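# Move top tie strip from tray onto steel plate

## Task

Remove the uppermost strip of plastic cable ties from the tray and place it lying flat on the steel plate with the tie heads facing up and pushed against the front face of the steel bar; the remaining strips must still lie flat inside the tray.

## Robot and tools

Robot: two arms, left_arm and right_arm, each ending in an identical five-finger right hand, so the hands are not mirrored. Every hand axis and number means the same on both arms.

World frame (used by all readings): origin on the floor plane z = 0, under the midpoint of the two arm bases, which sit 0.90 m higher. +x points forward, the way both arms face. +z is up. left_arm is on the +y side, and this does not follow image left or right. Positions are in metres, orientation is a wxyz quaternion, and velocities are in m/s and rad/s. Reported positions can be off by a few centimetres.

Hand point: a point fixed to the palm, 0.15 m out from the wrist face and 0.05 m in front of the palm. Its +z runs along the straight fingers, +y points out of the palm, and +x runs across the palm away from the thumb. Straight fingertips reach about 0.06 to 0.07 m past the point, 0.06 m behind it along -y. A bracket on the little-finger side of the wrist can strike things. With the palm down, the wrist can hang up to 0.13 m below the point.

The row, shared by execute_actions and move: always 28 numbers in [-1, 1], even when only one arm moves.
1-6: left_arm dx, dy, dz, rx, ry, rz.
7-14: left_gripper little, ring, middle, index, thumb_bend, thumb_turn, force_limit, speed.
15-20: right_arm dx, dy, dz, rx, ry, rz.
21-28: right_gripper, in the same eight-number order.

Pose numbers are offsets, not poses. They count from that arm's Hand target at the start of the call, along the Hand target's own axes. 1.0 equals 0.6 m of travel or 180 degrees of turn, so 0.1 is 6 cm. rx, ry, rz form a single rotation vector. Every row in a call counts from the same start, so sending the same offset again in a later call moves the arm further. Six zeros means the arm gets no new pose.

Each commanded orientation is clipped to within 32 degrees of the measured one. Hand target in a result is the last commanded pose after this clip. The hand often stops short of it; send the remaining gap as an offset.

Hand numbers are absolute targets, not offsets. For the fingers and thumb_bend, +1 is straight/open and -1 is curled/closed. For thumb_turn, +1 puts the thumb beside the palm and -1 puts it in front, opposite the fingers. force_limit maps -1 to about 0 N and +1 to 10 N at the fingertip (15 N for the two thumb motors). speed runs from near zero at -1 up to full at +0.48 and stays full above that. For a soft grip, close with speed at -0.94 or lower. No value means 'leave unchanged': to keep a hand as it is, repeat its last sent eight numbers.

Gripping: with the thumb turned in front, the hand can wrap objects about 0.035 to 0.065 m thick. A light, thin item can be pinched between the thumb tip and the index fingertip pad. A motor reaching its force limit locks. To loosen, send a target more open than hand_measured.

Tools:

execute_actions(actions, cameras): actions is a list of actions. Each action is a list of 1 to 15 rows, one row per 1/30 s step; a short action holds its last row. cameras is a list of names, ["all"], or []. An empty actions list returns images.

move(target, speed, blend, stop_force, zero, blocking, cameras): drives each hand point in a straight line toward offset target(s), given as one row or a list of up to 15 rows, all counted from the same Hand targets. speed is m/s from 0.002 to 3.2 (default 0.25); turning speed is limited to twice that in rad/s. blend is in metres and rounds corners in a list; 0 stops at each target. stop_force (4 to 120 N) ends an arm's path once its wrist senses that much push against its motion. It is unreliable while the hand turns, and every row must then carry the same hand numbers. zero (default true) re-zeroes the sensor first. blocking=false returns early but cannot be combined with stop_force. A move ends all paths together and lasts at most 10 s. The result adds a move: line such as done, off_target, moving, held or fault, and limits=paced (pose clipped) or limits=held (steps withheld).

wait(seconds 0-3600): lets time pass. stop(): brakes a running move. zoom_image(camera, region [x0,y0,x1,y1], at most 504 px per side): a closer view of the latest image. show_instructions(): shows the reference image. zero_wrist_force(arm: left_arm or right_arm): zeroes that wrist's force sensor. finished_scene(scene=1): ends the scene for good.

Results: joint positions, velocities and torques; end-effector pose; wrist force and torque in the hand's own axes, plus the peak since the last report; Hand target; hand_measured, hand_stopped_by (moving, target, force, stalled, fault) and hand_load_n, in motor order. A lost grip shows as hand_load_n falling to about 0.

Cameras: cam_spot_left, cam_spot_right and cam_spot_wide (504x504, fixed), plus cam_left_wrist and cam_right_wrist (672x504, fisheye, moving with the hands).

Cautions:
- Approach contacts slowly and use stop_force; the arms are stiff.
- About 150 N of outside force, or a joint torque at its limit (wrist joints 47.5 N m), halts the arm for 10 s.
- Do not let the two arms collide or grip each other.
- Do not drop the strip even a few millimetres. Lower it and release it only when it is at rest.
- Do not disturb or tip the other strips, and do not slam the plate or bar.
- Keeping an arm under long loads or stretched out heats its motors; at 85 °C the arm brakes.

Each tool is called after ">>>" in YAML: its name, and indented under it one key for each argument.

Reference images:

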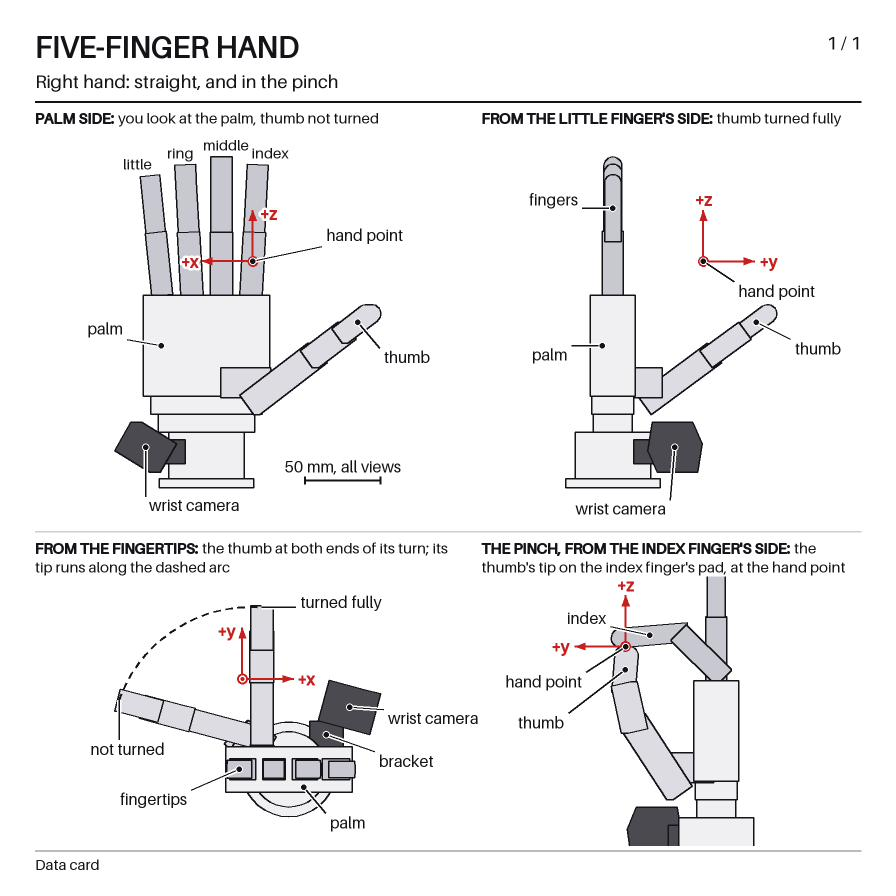

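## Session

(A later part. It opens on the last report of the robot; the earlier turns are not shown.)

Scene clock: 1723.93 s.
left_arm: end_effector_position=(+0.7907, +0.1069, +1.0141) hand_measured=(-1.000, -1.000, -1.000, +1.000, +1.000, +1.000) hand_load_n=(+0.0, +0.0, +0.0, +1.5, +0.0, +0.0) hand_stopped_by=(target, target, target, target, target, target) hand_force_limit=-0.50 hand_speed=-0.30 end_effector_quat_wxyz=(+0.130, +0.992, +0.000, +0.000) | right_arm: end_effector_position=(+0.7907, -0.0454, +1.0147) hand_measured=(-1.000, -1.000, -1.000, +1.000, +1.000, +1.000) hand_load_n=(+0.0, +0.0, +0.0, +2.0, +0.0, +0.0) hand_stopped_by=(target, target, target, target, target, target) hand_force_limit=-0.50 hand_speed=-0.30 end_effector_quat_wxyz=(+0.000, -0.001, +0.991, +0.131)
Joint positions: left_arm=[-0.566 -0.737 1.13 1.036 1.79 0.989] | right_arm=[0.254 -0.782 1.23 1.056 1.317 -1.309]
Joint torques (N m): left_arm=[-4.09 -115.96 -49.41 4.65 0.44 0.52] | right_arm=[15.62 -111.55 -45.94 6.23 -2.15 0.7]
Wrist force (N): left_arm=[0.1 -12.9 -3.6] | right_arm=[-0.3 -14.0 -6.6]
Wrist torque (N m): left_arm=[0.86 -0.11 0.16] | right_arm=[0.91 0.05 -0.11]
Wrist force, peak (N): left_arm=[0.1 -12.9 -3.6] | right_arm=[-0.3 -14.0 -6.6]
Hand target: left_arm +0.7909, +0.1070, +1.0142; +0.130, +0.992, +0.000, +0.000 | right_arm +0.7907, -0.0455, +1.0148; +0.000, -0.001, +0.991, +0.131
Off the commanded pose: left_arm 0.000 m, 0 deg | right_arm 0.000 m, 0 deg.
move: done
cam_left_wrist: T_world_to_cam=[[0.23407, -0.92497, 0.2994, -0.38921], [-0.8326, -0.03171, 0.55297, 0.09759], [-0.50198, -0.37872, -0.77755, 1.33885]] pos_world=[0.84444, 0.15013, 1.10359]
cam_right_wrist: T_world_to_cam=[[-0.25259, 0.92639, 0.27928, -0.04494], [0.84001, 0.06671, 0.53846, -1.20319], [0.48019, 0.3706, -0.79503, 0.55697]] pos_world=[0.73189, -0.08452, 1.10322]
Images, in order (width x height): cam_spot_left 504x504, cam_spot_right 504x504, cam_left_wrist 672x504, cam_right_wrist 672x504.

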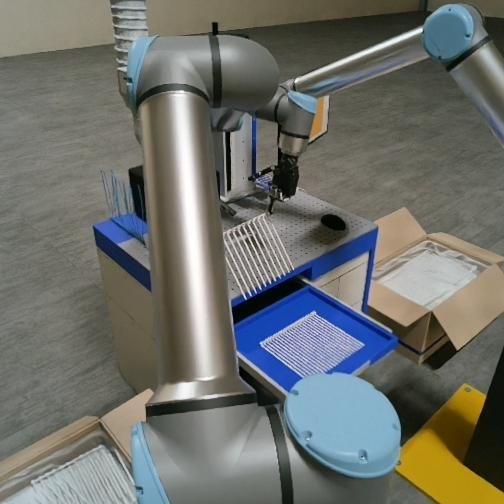

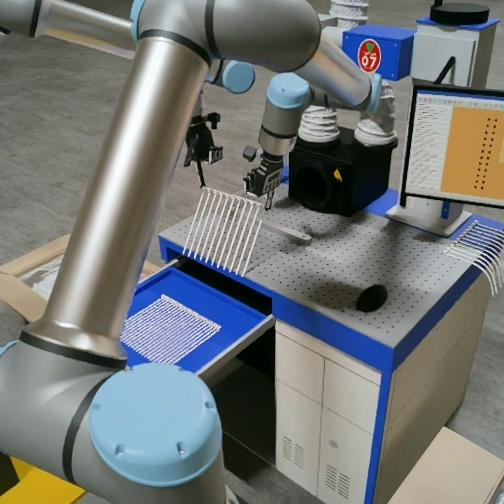

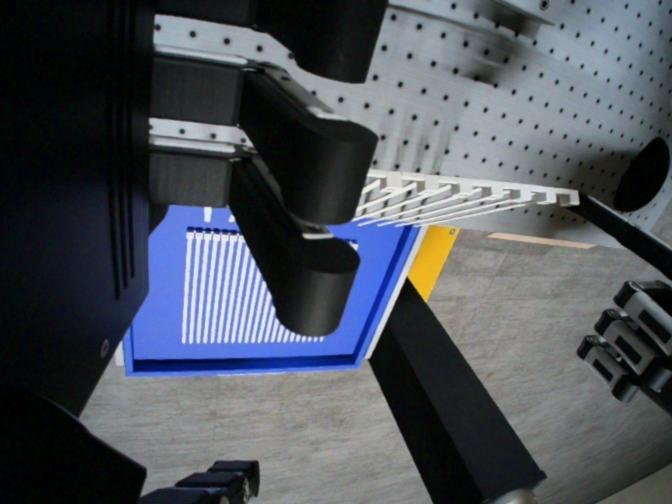

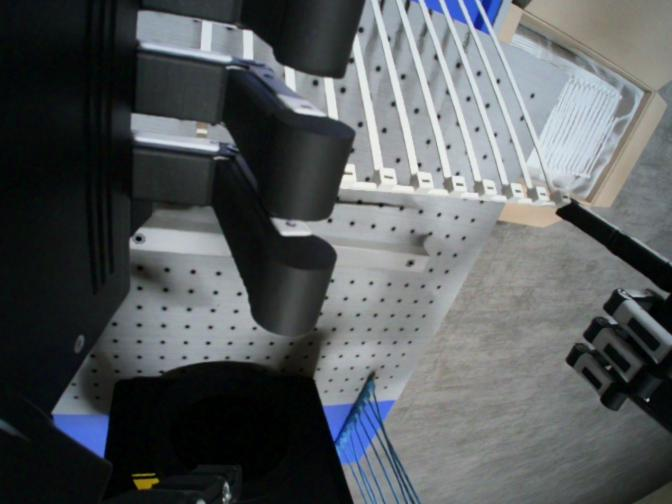

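>>> move:
  target:
    - [0.0483,0,0,0,0,0,-1,-1,-1,1,1,1,-0.5,-0.3, -0.0483,0,0,0,0,0,-1,-1,-1,1,1,1,-0.5,-0.3]
    - [0.0483,-0.0082,0.0306,0,0,0,-1,-1,-1,1,1,1,-0.5,-0.3, -0.0483,-0.0082,0.0306,0,0,0,-1,-1,-1,1,1,1,-0.5,-0.3]
  speed: 0.04
  blend: [0.005,0]
  cameras: ["cam_left_wrist","cam_right_wrist","cam_spot_right","cam_spot_left"]

>>> zoom_image:
  camera: "cam_spot_right"
  region: [170, 180, 350, 300]

>>> zoom_image:
  camera: "cam_spot_left"
  region: [200, 190, 350, 310]

Scene clock: 1751.70 s.
left_arm: end_effector_position=(+0.8198, +0.1071, +0.9948) hand_measured=(-1.000, -1.000, -1.000, +1.000, +1.000, +1.000) hand_load_n=(+0.0, +0.0, +0.0, +1.5, +0.0, +0.0) hand_stopped_by=(target, target, target, target, target, target) hand_force_limit=-0.50 hand_speed=-0.30 end_effector_quat_wxyz=(+0.130, +0.992, +0.000, +0.000) | right_arm: end_effector_position=(+0.8197, -0.0455, +0.9955) hand_measured=(-1.000, -1.000, -1.000, +1.000, +1.000, +1.000) hand_load_n=(+0.0, +0.0, +0.0, +1.5, -0.5, +0.0) hand_stopped_by=(target, target, target, target, target, target) hand_force_limit=-0.50 hand_speed=-0.30 end_effector_quat_wxyz=(+0.000, +0.000, +0.991, +0.131)
Joint positions: left_arm=[-0.549 -0.676 1.053 1.056 1.792 1.007] | right_arm=[0.245 -0.725 1.162 1.069 1.317 -1.318]
Joint torques (N m): left_arm=[-10.18 -124.39 -40.33 5.01 5.78 -1.15] | right_arm=[5.81 -117.38 -42.56 6.62 -5.52 -0.34]
Wrist force (N): left_arm=[0.5 -11.0 -2.8] | right_arm=[-0.2 -11.4 -6.0]
Wrist torque (N m): left_arm=[0.58 -0.17 -0.05] | right_arm=[0.75 0.08 0.06]
Wrist force, peak (N): left_arm=[-0.2 -13.7 -4.1] | right_arm=[-0.1 -14.5 -7.1]
Hand target: left_arm +0.8198, +0.1070, +0.9951; +0.130, +0.992, +0.000, +0.000 | right_arm +0.8197, -0.0455, +0.9958; +0.000, -0.001, +0.991, +0.131
Off the commanded pose: left_arm 0.000 m, 0 deg | right_arm 0.000 m, 0 deg.
move: done
cam_left_wrist: T_world_to_cam=[[0.23407, -0.92497, 0.2994, -0.39006], [-0.8326, -0.03171, 0.55297, 0.1325], [-0.50198, -0.37872, -0.77755, 1.33853]] pos_world=[0.87354, 0.15033, 1.08429]
cam_right_wrist: T_world_to_cam=[[-0.25255, 0.92639, 0.27933, -0.03221], [0.84013, 0.06674, 0.53826, -1.21703], [0.48, 0.37061, -0.79514, 0.528]] pos_world=[0.76089, -0.08462, 1.08392]
Images, in order (width x height): cam_spot_left 504x504, cam_spot_right 504x504, cam_left_wrist 672x504, cam_right_wrist 672x504.

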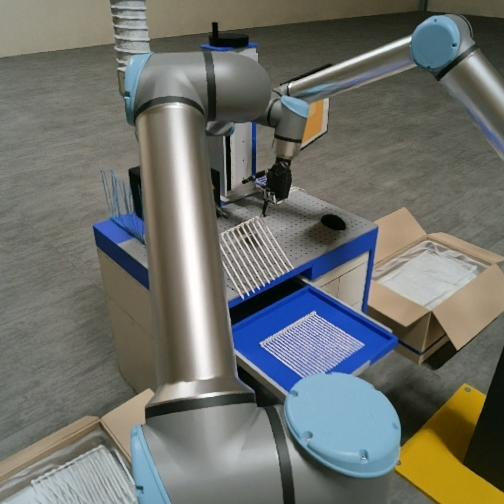

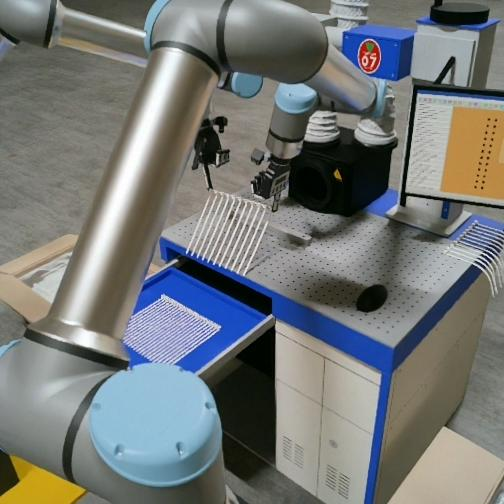

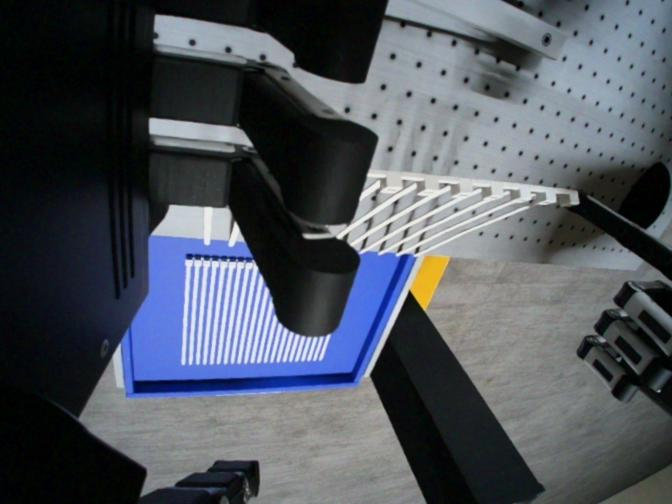

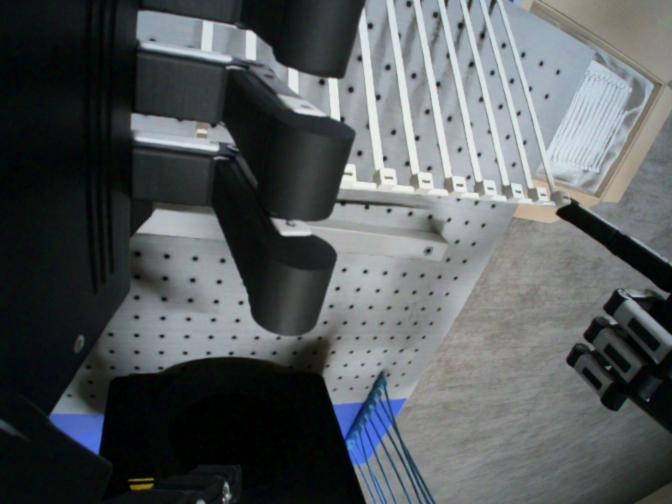

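Scaled by 2.800 from the camera's image (finer frame: 720x720).

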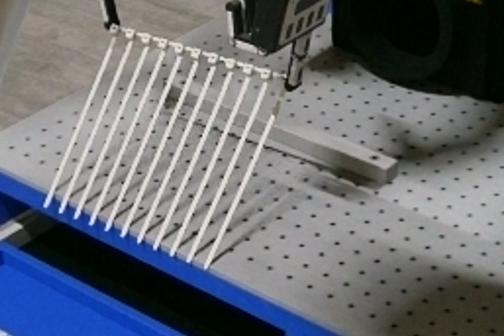

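Scaled by 3.360 from the camera's image (finer frame: 720x720).

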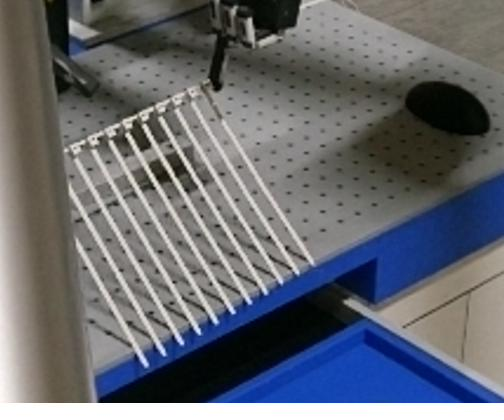

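>>> move:
  target:
    - [0.0583,0,0,0,0,0,-1,-1,-1,1,1,1,-0.5,-0.3, -0.0583,0,0,0,0,0,-1,-1,-1,1,1,1,-0.5,-0.3]
    - [0.0583,-0.0151,0.0564,0,0,0,-1,-1,-1,1,1,1,-0.5,-0.3, -0.0583,-0.0151,0.0564,0,0,0,-1,-1,-1,1,1,1,-0.5,-0.3]
  speed: 0.04
  blend: [0.005,0]
  cameras: ["cam_left_wrist","cam_right_wrist","cam_spot_right","cam_spot_left"]

>>> zoom_image:
  camera: "cam_spot_right"
  region: [170, 180, 350, 300]

>>> zoom_image:
  camera: "cam_spot_left"
  region: [200, 190, 350, 310]

>>> zoom_image:
  camera: "cam_right_wrist"
  region: [320, 100, 600, 320]

Scene clock: 1783.80 s.
left_arm: end_effector_position=(+0.8548, +0.1071, +0.9598) hand_measured=(-1.000, -1.000, -1.000, +1.000, +1.000, +1.000) hand_load_n=(+0.0, +0.0, +0.0, +1.0, +0.0, +0.0) hand_stopped_by=(target, target, target, target, target, target) hand_force_limit=-0.50 hand_speed=-0.30 end_effector_quat_wxyz=(+0.130, +0.992, +0.000, +0.000) | right_arm: end_effector_position=(+0.8547, -0.0454, +0.9604) hand_measured=(-1.000, -1.000, -1.000, +1.000, +1.000, +1.000) hand_load_n=(+0.0, +0.5, +0.0, +1.0, +0.0, +0.0) hand_stopped_by=(target, target, target, target, target, target) hand_force_limit=-0.50 hand_speed=-0.30 end_effector_quat_wxyz=(+0.000, +0.000, +0.991, +0.131)
Joint positions: left_arm=[-0.529 -0.591 0.955 1.073 1.795 1.027] | right_arm=[0.236 -0.645 1.076 1.077 1.316 -1.328]
Joint torques (N m): left_arm=[-16.21 -128.63 -39.81 5.24 5 -1.42] | right_arm=[13.23 -120.21 -41.44 6.38 -4.97 0.87]
Wrist force (N): left_arm=[0.4 -9.3 -3.5] | right_arm=[-0.1 -10.9 -5.9]
Wrist torque (N m): left_arm=[0.68 -0.12 -0.02] | right_arm=[0.65 0.09 0.04]
Wrist force, peak (N): left_arm=[-0.4 -15.6 -3.9] | right_arm=[0.4 -16.1 -8.2]
Hand target: left_arm +0.8548, +0.1071, +0.9601; +0.130, +0.992, +0.000, +0.000 | right_arm +0.8547, -0.0454, +0.9608; +0.000, -0.001, +0.991, +0.131
Off the commanded pose: left_arm 0.000 m, 0 deg | right_arm 0.000 m, 0 deg.
move: done
cam_left_wrist: T_world_to_cam=[[0.23415, -0.92497, 0.29935, -0.38779], [-0.83258, -0.03179, 0.55299, 0.18096], [-0.50198, -0.37872, -0.77755, 1.32888]] pos_world=[0.90854, 0.15033, 1.04929]
cam_right_wrist: T_world_to_cam=[[-0.25255, 0.92639, 0.27933, -0.01368], [0.84013, 0.06674, 0.53826, -1.2276], [0.48, 0.37061, -0.79514, 0.48334]] pos_world=[0.79588, -0.08452, 1.04892]
Images, in order (width x height): cam_spot_left 504x504, cam_spot_right 504x504, cam_left_wrist 672x504, cam_right_wrist 672x504.

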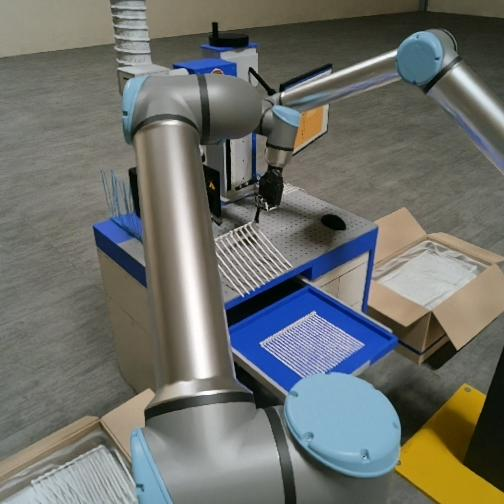

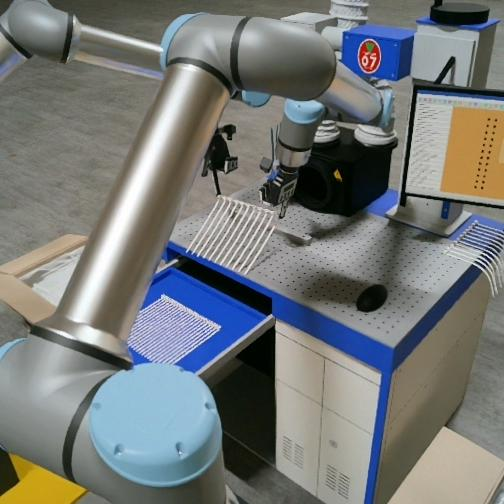

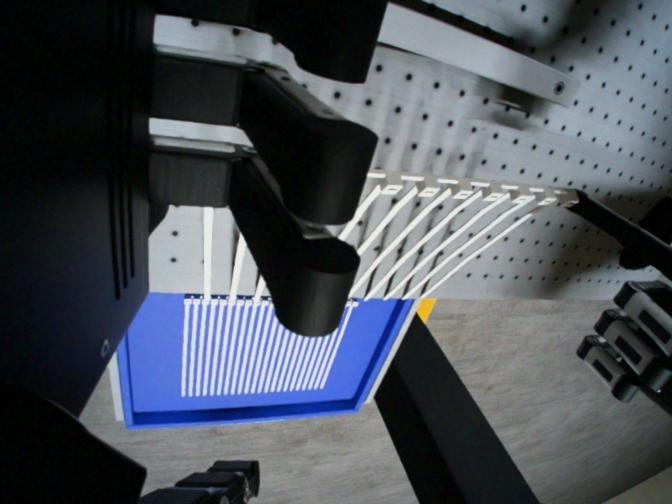

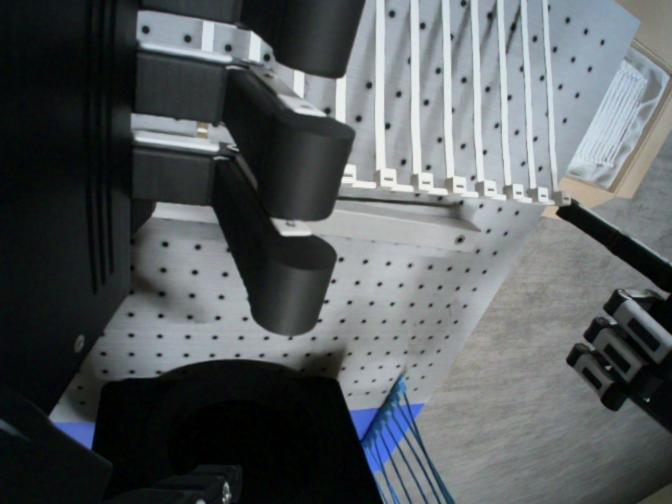

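Scaled by 2.800 from the camera's image (finer frame: 720x720).

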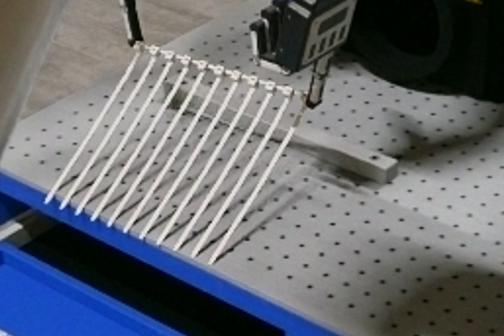

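Scaled by 3.360 from the camera's image (finer frame: 720x720).

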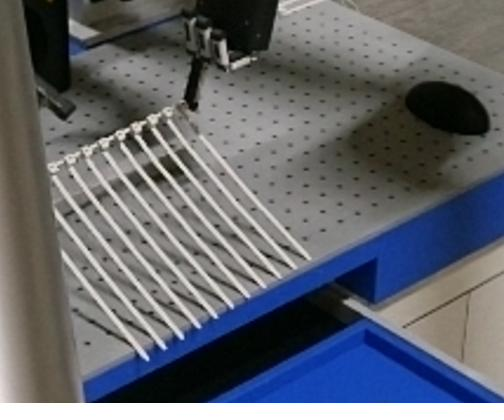

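Scaled by 1.800 from the camera's image (finer frame: 960x720).

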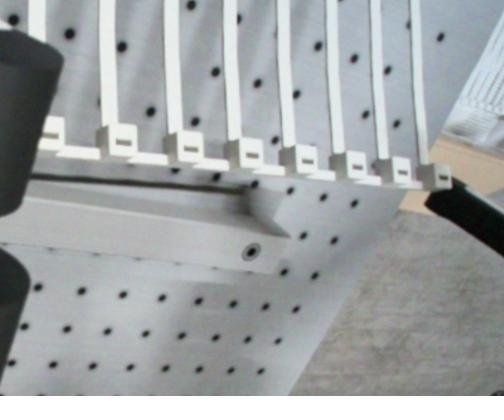

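>>> move:
  target:
    - [0.0367,-0.0108,0.0403,0,0,0,-1,-1,-1,1,1,1,-0.5,-0.3, -0.0367,-0.0108,0.0403,0,0,0,-1,-1,-1,1,1,1,-0.5,-0.3]
    - [0.0633,-0.0237,0.0886,0,0,0,-1,-1,-1,1,1,1,-0.5,-0.3, -0.0633,-0.0237,0.0886,0,0,0,-1,-1,-1,1,1,1,-0.5,-0.3]
  speed: 0.03
  blend: [0.005,0]
  cameras: ["cam_left_wrist","cam_right_wrist","cam_spot_right","cam_spot_left"]

>>> zoom_image:
  camera: "cam_spot_right"
  region: [170, 180, 350, 300]

>>> zoom_image:
  camera: "cam_spot_left"
  region: [200, 190, 350, 310]

>>> zoom_image:
  camera: "cam_right_wrist"
  region: [320, 100, 600, 320]

>>> zoom_image:
  camera: "cam_left_wrist"
  region: [340, 60, 640, 320]

Scene clock: 1809.07 s.
left_arm: end_effector_position=(+0.8930, +0.1071, +0.9050) hand_measured=(-1.000, -1.000, -1.000, +1.000, +1.000, +1.000) hand_load_n=(+0.0, +0.0, +0.0, +1.5, +0.0, +0.0) hand_stopped_by=(target, target, target, target, target, target) hand_force_limit=-0.50 hand_speed=-0.30 end_effector_quat_wxyz=(+0.130, +0.992, +0.000, +0.000) | right_arm: end_effector_position=(+0.8928, -0.0453, +0.9056) hand_measured=(-1.000, -1.000, -1.000, +1.000, +1.000, +1.000) hand_load_n=(+0.0, +0.0, +0.0, +1.5, +0.0, +0.0) hand_stopped_by=(target, target, target, target, target, target) hand_force_limit=-0.50 hand_speed=-0.30 end_effector_quat_wxyz=(+0.000, -0.001, +0.991, +0.131)
Joint positions: left_arm=[-0.509 -0.478 0.835 1.084 1.798 1.047] | right_arm=[0.226 -0.54 0.973 1.077 1.316 -1.338]
Joint torques (N m): left_arm=[2.13 -133.03 -24.82 5.23 6.46 0.86] | right_arm=[-3.81 -122.62 -26.72 0.72 -6.02 -2.16]
Wrist force (N): left_arm=[0.2 -10.0 -3.0] | right_arm=[-0.2 -11.2 -5.8]
Wrist torque (N m): left_arm=[0.65 -0.13 -0.06] | right_arm=[0.68 0.09 0.05]
Wrist force, peak (N): left_arm=[0.0 -14.7 -4.6] | right_arm=[0.2 -15.3 -7.5]
Hand target: left_arm +0.8928, +0.1071, +0.9051; +0.130, +0.992, +0.000, +0.000 | right_arm +0.8927, -0.0453, +0.9058; +0.000, -0.001, +0.991, +0.131
Off the commanded pose: left_arm 0.000 m, 0 deg | right_arm 0.000 m, 0 deg.
move: done
cam_left_wrist: T_world_to_cam=[[0.23398, -0.92493, 0.29959, -0.38039], [-0.83275, -0.03163, 0.55274, 0.24337], [-0.50177, -0.37881, -0.77764, 1.3053]] pos_world=[0.94664, 0.15033, 0.99449]
cam_right_wrist: T_world_to_cam=[[-0.25259, 0.92639, 0.27928, 0.01125], [0.84001, 0.06671, 0.53846, -1.2303], [0.48019, 0.3706, -0.79503, 0.42112]] pos_world=[0.83409, -0.08442, 0.99412]
Images, in order (width x height): cam_spot_left 504x504, cam_spot_right 504x504, cam_left_wrist 672x504, cam_right_wrist 672x504.

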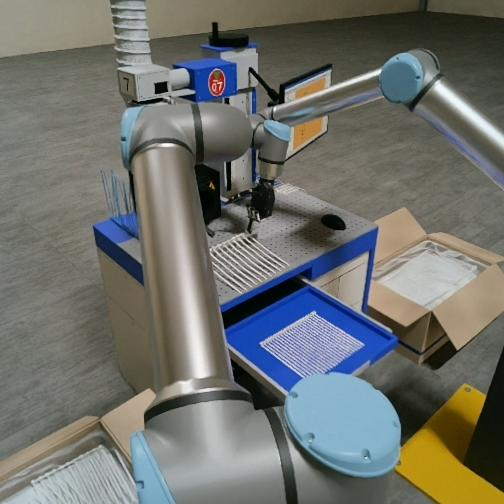

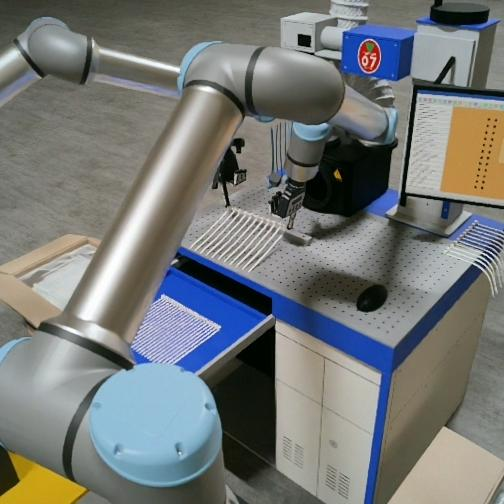

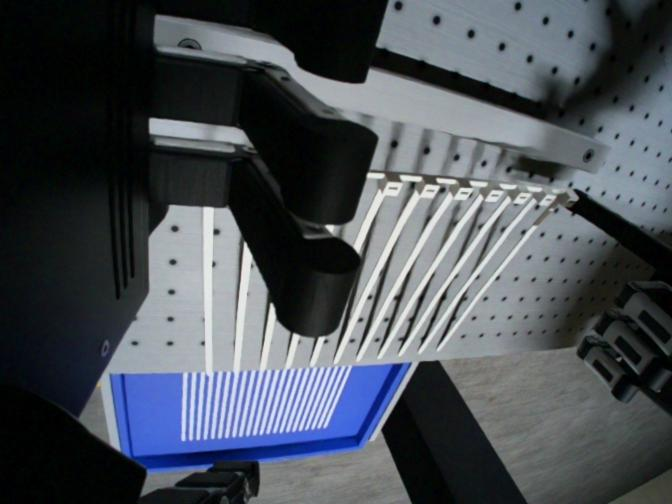

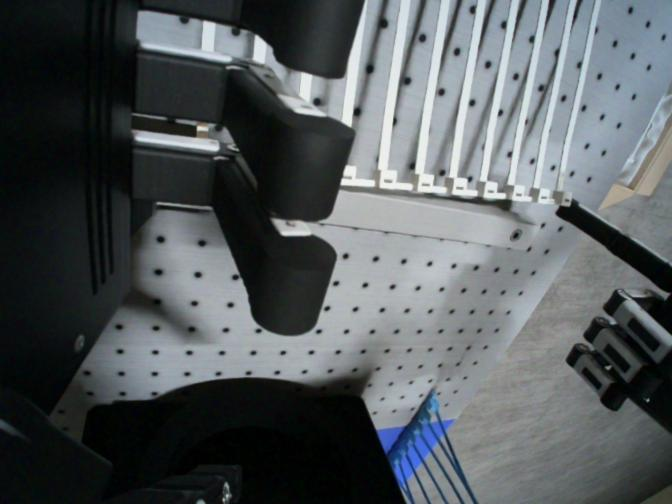

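Scaled by 2.800 from the camera's image (finer frame: 720x720).

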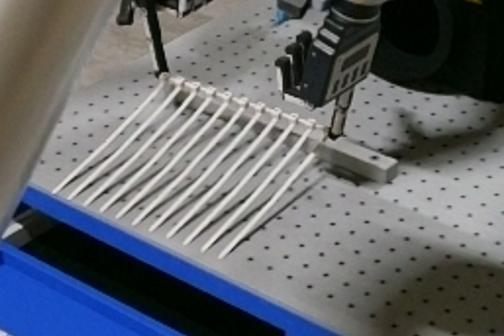

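Scaled by 3.360 from the camera's image (finer frame: 720x720).

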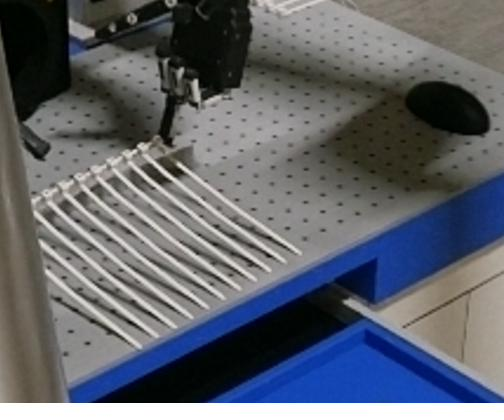

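Scaled by 1.800 from the camera's image (finer frame: 960x720).

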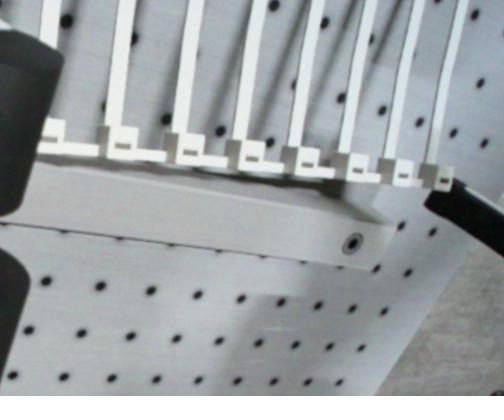

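Scaled by 1.680 from the camera's image (finer frame: 960x720).

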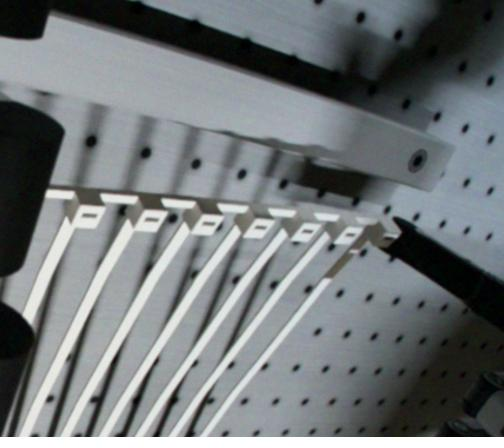

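>>> move:
  target: [-0.005,-0.0151,0.0564,0,0,0,-1,-1,-1,1,1,1,-0.5,-0.3, 0.005,-0.0151,0.0564,0,0,0,-1,-1,-1,1,1,1,-0.5,-0.3]
  speed: 0.03
  cameras: ["cam_left_wrist","cam_right_wrist","cam_spot_right","cam_spot_left"]

>>> zoom_image:
  camera: "cam_spot_right"
  region: [170, 180, 350, 300]

>>> zoom_image:
  camera: "cam_right_wrist"
  region: [320, 100, 640, 320]

>>> zoom_image:
  camera: "cam_left_wrist"
  region: [340, 60, 640, 320]

Scene clock: 1857.57 s.
left_arm: end_effector_position=(+0.8898, +0.1071, +0.8698) hand_measured=(-1.000, -1.000, -1.000, +1.000, +1.000, +1.000) hand_load_n=(+0.0, +0.0, +0.0, +1.0, +0.0, +0.0) hand_stopped_by=(target, target, target, target, target, target) hand_force_limit=-0.50 hand_speed=-0.30 end_effector_quat_wxyz=(+0.130, +0.992, +0.000, +0.000) | right_arm: end_effector_position=(+0.8897, -0.0453, +0.8705) hand_measured=(-1.000, -1.000, -1.000, +1.000, +1.000, +1.000) hand_load_n=(+0.0, +0.0, +0.0, +1.0, +0.0, +0.0) hand_stopped_by=(target, target, target, target, target, target) hand_force_limit=-0.50 hand_speed=-0.30 end_effector_quat_wxyz=(+0.000, -0.001, +0.991, +0.131)
Joint positions: left_arm=[-0.51 -0.456 0.856 1.041 1.798 1.046] | right_arm=[0.227 -0.514 0.99 1.034 1.316 -1.337]
Joint torques (N m): left_arm=[-22.63 -130.83 -35.17 4.95 -0.53 -2.3] | right_arm=[25.24 -122.04 -36.6 5.63 -1.61 2.4]
Wrist force (N): left_arm=[0.0 -9.2 -2.9] | right_arm=[0.0 -10.0 -5.9]
Wrist torque (N m): left_arm=[0.50 -0.07 0.12] | right_arm=[0.62 0.06 -0.01]
Wrist force, peak (N): left_arm=[0.4 -10.3 -3.1] | right_arm=[0.1 -11.0 -6.0]
Hand target: left_arm +0.8898, +0.1071, +0.8701; +0.130, +0.992, +0.000, +0.000 | right_arm +0.8897, -0.0453, +0.8708; +0.000, -0.001, +0.991, +0.131
Off the commanded pose: left_arm 0.000 m, 0 deg | right_arm 0.000 m, 0 deg.
move: done
cam_left_wrist: T_world_to_cam=[[0.23407, -0.92497, 0.2994, -0.36902], [-0.8326, -0.03171, 0.55297, 0.2599], [-0.50198, -0.37872, -0.77755, 1.27647]] pos_world=[0.94354, 0.15033, 0.95929]
cam_right_wrist: T_world_to_cam=[[-0.25254, 0.9264, 0.27931, 0.02021], [0.84009, 0.06671, 0.53833, -1.2086], [0.48008, 0.37059, -0.7951, 0.39483]] pos_world=[0.83088, -0.08442, 0.95892]
Images, in order (width x height): cam_spot_left 504x504, cam_spot_right 504x504, cam_left_wrist 672x504, cam_right_wrist 672x504.

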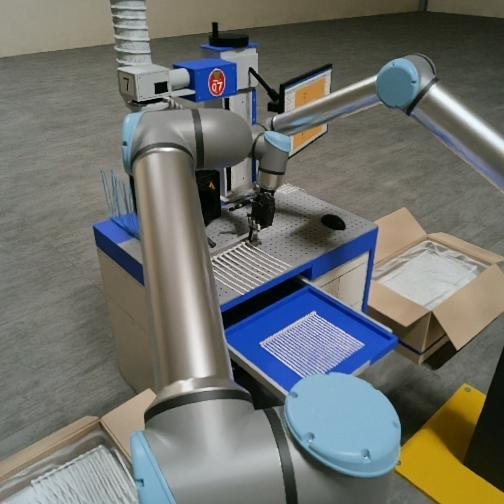

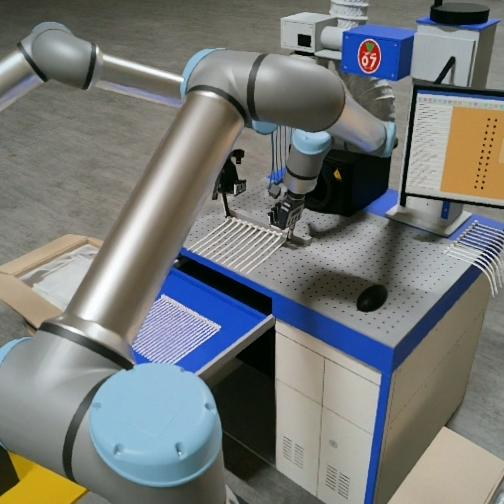

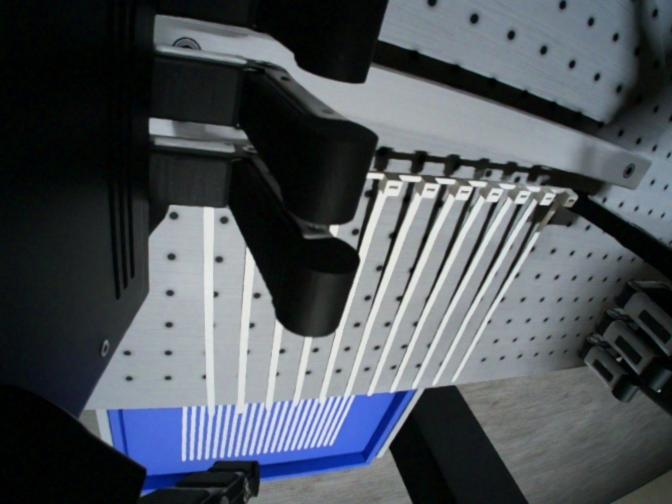

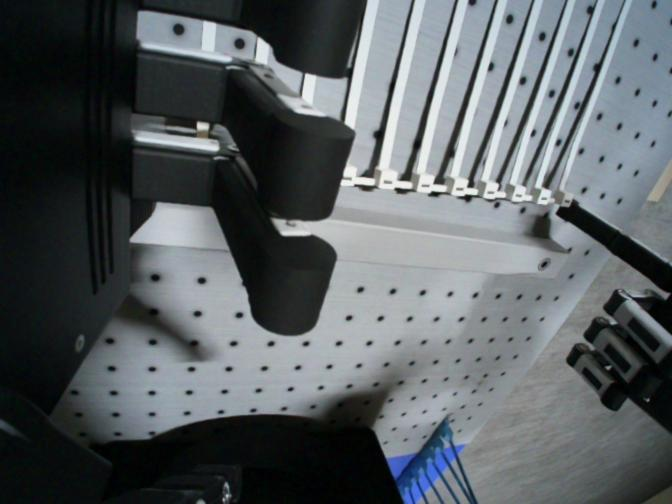

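Scaled by 2.800 from the camera's image (finer frame: 720x720).

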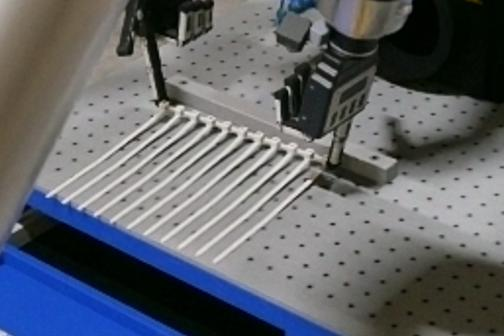

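Scaled by 1.575 from the camera's image (finer frame: 960x720).

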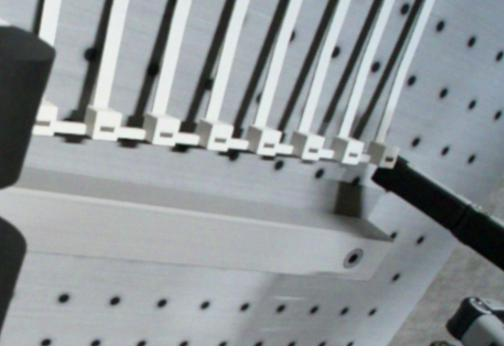

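Scaled by 1.680 from the camera's image (finer frame: 960x720).

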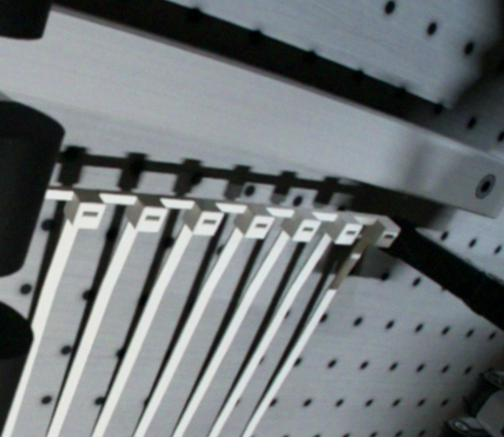

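>>> zoom_image:
  camera: "cam_spot_right"
  region: [260, 215, 330, 265]

>>> zoom_image:
  camera: "cam_spot_right"
  region: [210, 195, 280, 245]

>>> zoom_image:
  camera: "cam_spot_left"
  region: [200, 215, 290, 285]

>>> zoom_image:
  camera: "cam_left_wrist"
  region: [540, 120, 672, 230]

>>> zoom_image:
  camera: "cam_right_wrist"
  region: [500, 160, 632, 290]

Scaled by 7.200 from the camera's image (finer frame: 720x720).

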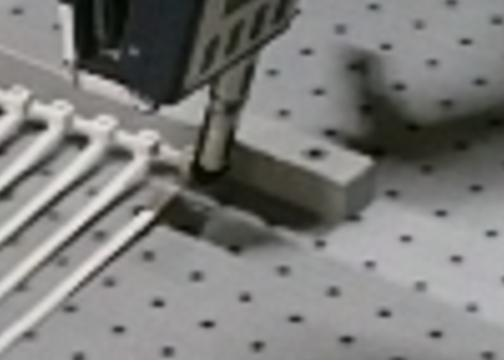

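Scaled by 7.200 from the camera's image (finer frame: 720x720).

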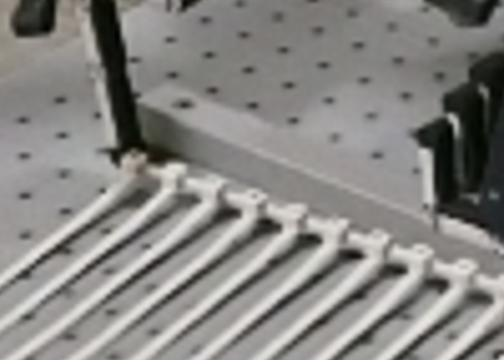

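Scaled by 5.600 from the camera's image (finer frame: 720x720).

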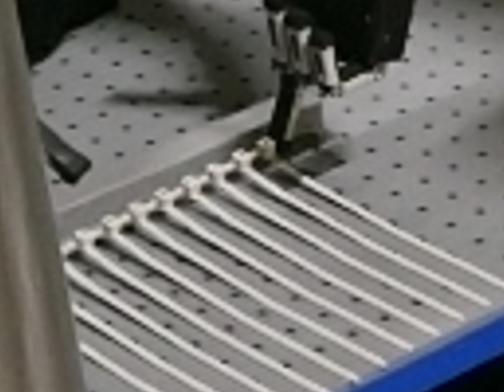

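Scaled by 3.818 from the camera's image (finer frame: 960x720).

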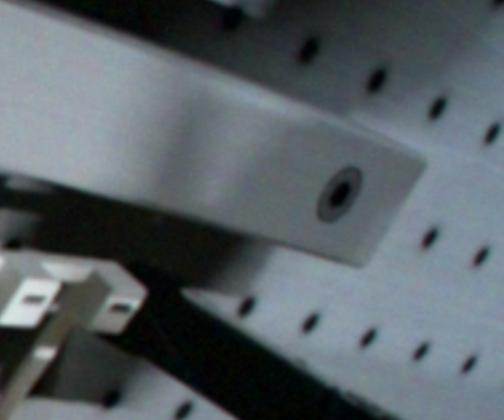

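Scaled by 3.818 from the camera's image (finer frame: 960x720).

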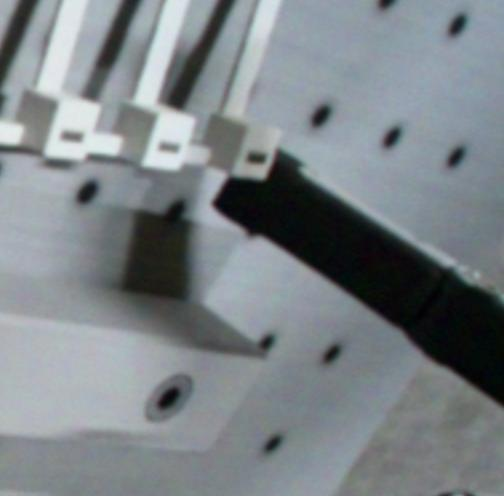

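>>> move:
  target: [0,-0.0065,0.0242,0,0,0,-1,-1,-1,1,1,1,-0.5,-0.3, 0,-0.0065,0.0242,0,0,0,-1,-1,-1,1,1,1,-0.5,-0.3]
  speed: 0.006
  stop_force: 4
  cameras: ["cam_left_wrist","cam_right_wrist","cam_spot_right","cam_spot_left"]

>>> zoom_image:
  camera: "cam_spot_right"
  region: [170, 180, 350, 300]

>>> zoom_image:
  camera: "cam_right_wrist"
  region: [440, 120, 640, 300]

>>> zoom_image:
  camera: "cam_left_wrist"
  region: [470, 100, 672, 280]

Scene clock: 1933.93 s.
left_arm: end_effector_position=(+0.8898, +0.1071, +0.8591) hand_measured=(-1.000, -1.000, -1.000, +1.000, +1.000, +1.000) hand_load_n=(+0.0, +0.0, +0.0, +1.0, +0.0, +0.0) hand_stopped_by=(target, target, target, target, target, target) hand_force_limit=-0.50 hand_speed=-0.30 end_effector_quat_wxyz=(+0.130, +0.992, +0.000, +0.000) | right_arm: end_effector_position=(+0.8897, -0.0453, +0.8597) hand_measured=(-1.000, -1.000, -1.000, +1.000, +1.000, +1.000) hand_load_n=(+0.0, +0.0, +0.0, +1.0, +0.0, +0.0) hand_stopped_by=(target, target, target, target, target, target) hand_force_limit=-0.50 hand_speed=-0.30 end_effector_quat_wxyz=(+0.000, -0.001, +0.991, +0.131)
Joint positions: left_arm=[-0.51 -0.447 0.858 1.03 1.798 1.046] | right_arm=[0.227 -0.505 0.992 1.023 1.316 -1.337]
Joint torques (N m): left_arm=[9.05 -130.32 -28.96 4.92 0.46 1.02] | right_arm=[5.76 -123.45 -30 6.54 -1.56 -0.73]
Wrist force (N): left_arm=[-0.8 -7.8 -8.6] | right_arm=[0.3 -9.6 -9.3]
Wrist torque (N m): left_arm=[0.91 -0.06 0.09] | right_arm=[0.79 0.09 0.01]
Wrist force, peak (N): left_arm=[-0.3 -8.2 -11.4] | right_arm=[0.4 -9.3 -13.2]
Hand target: left_arm +0.8898, +0.1071, +0.8591; +0.130, +0.992, +0.000, +0.000 (not the last commanded pose) | right_arm +0.8897, -0.0453, +0.8597; +0.000, -0.001, +0.991, +0.131 (not the last commanded pose)
Off the commanded pose: left_arm 0.004 m, 0 deg | right_arm 0.004 m, 0 deg.
move: contact (left_arm, right_arm)
cam_left_wrist: T_world_to_cam=[[0.23405, -0.92497, 0.29942, -0.36581], [-0.83261, -0.03168, 0.55296, 0.26583], [-0.50198, -0.37872, -0.77755, 1.26815]] pos_world=[0.94354, 0.15033, 0.94859]
cam_right_wrist: T_world_to_cam=[[-0.25258, 0.92638, 0.27931, 0.02325], [0.84006, 0.06671, 0.53838, -1.20295], [0.48012, 0.37062, -0.79507, 0.38621]] pos_world=[0.83098, -0.08442, 0.94822]
Images, in order (width x height): cam_spot_left 504x504, cam_spot_right 504x504, cam_left_wrist 672x504, cam_right_wrist 672x504.

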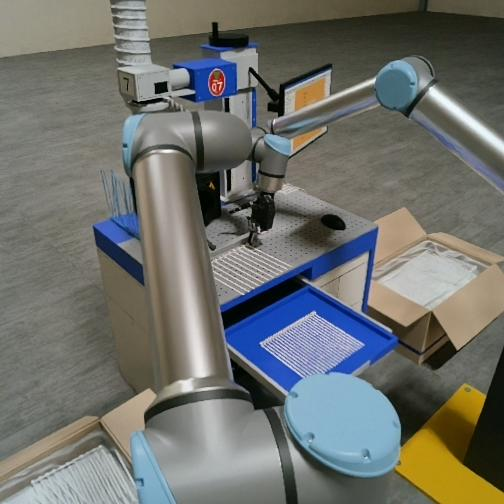

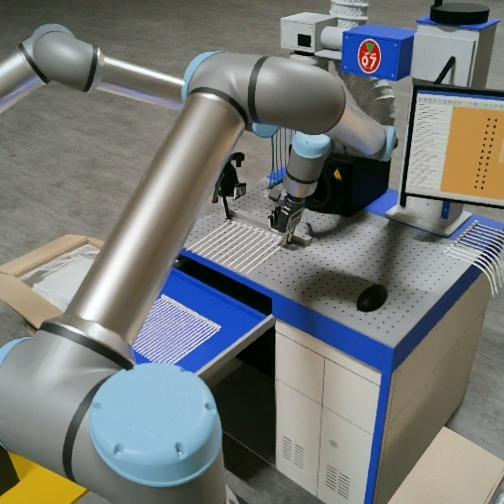

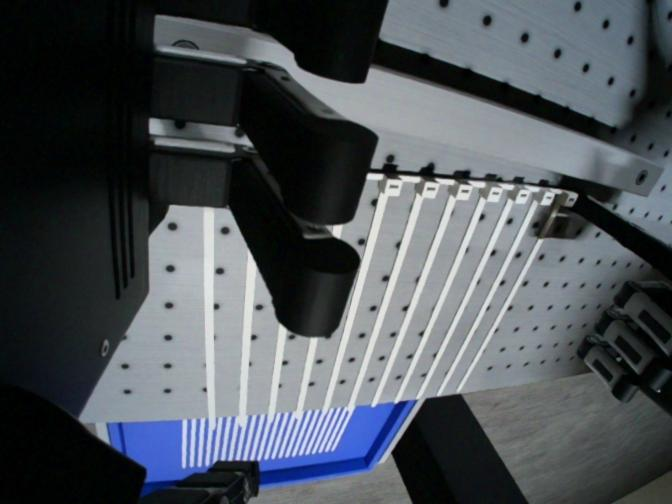

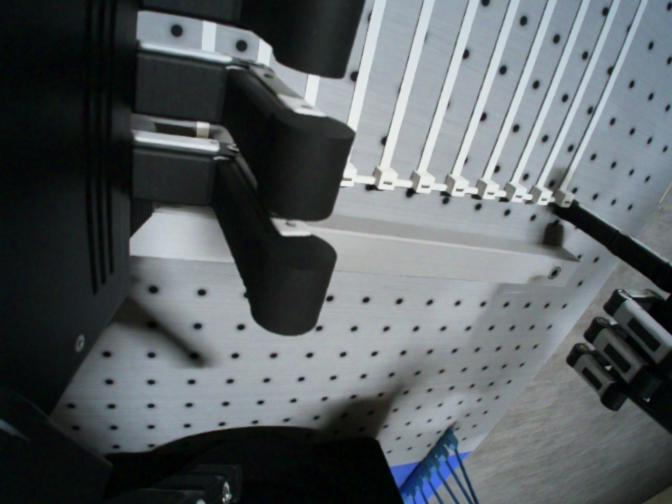

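Scaled by 2.800 from the camera's image (finer frame: 720x720).

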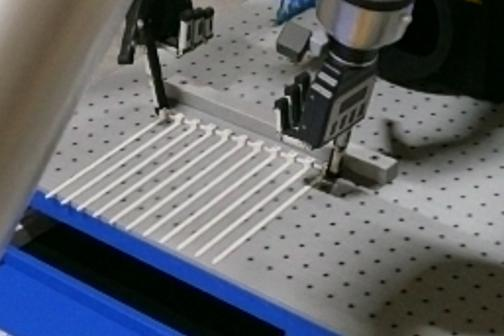

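Scaled by 2.520 from the camera's image (finer frame: 960x720).

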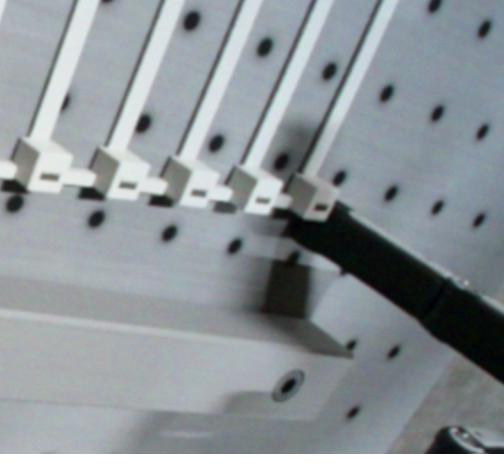

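Scaled by 2.495 from the camera's image (finer frame: 960x720).

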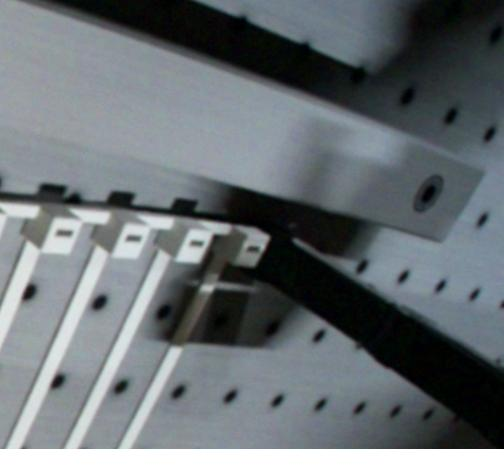

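>>> zoom_image:
  camera: "cam_spot_right"
  region: [215, 200, 315, 260]

>>> zoom_image:
  camera: "cam_spot_left"
  region: [200, 220, 270, 270]

>>> zoom_image:
  camera: "cam_left_wrist"
  region: [360, 60, 672, 240]

>>> zoom_image:
  camera: "cam_right_wrist"
  region: [330, 120, 620, 300]

Scaled by 5.040 from the camera's image (finer frame: 720x720).

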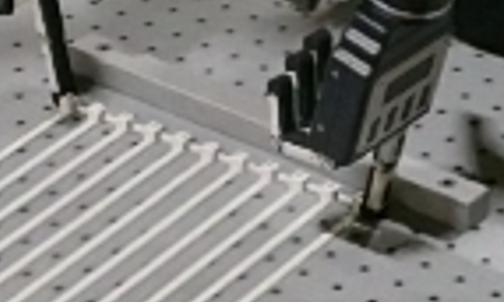

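Scaled by 7.200 from the camera's image (finer frame: 720x720).

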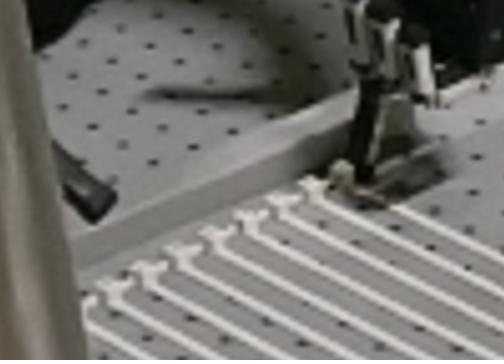

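Scaled by 1.615 from the camera's image (finer frame: 960x720).

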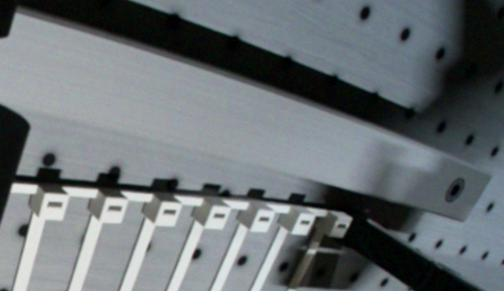

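Scaled by 1.738 from the camera's image (finer frame: 960x720).

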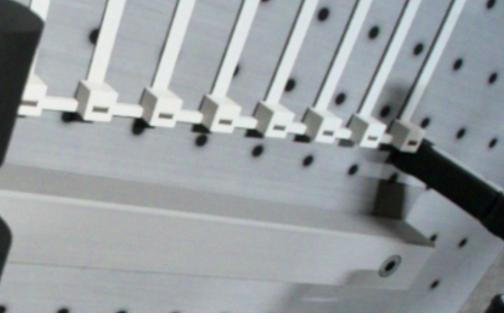

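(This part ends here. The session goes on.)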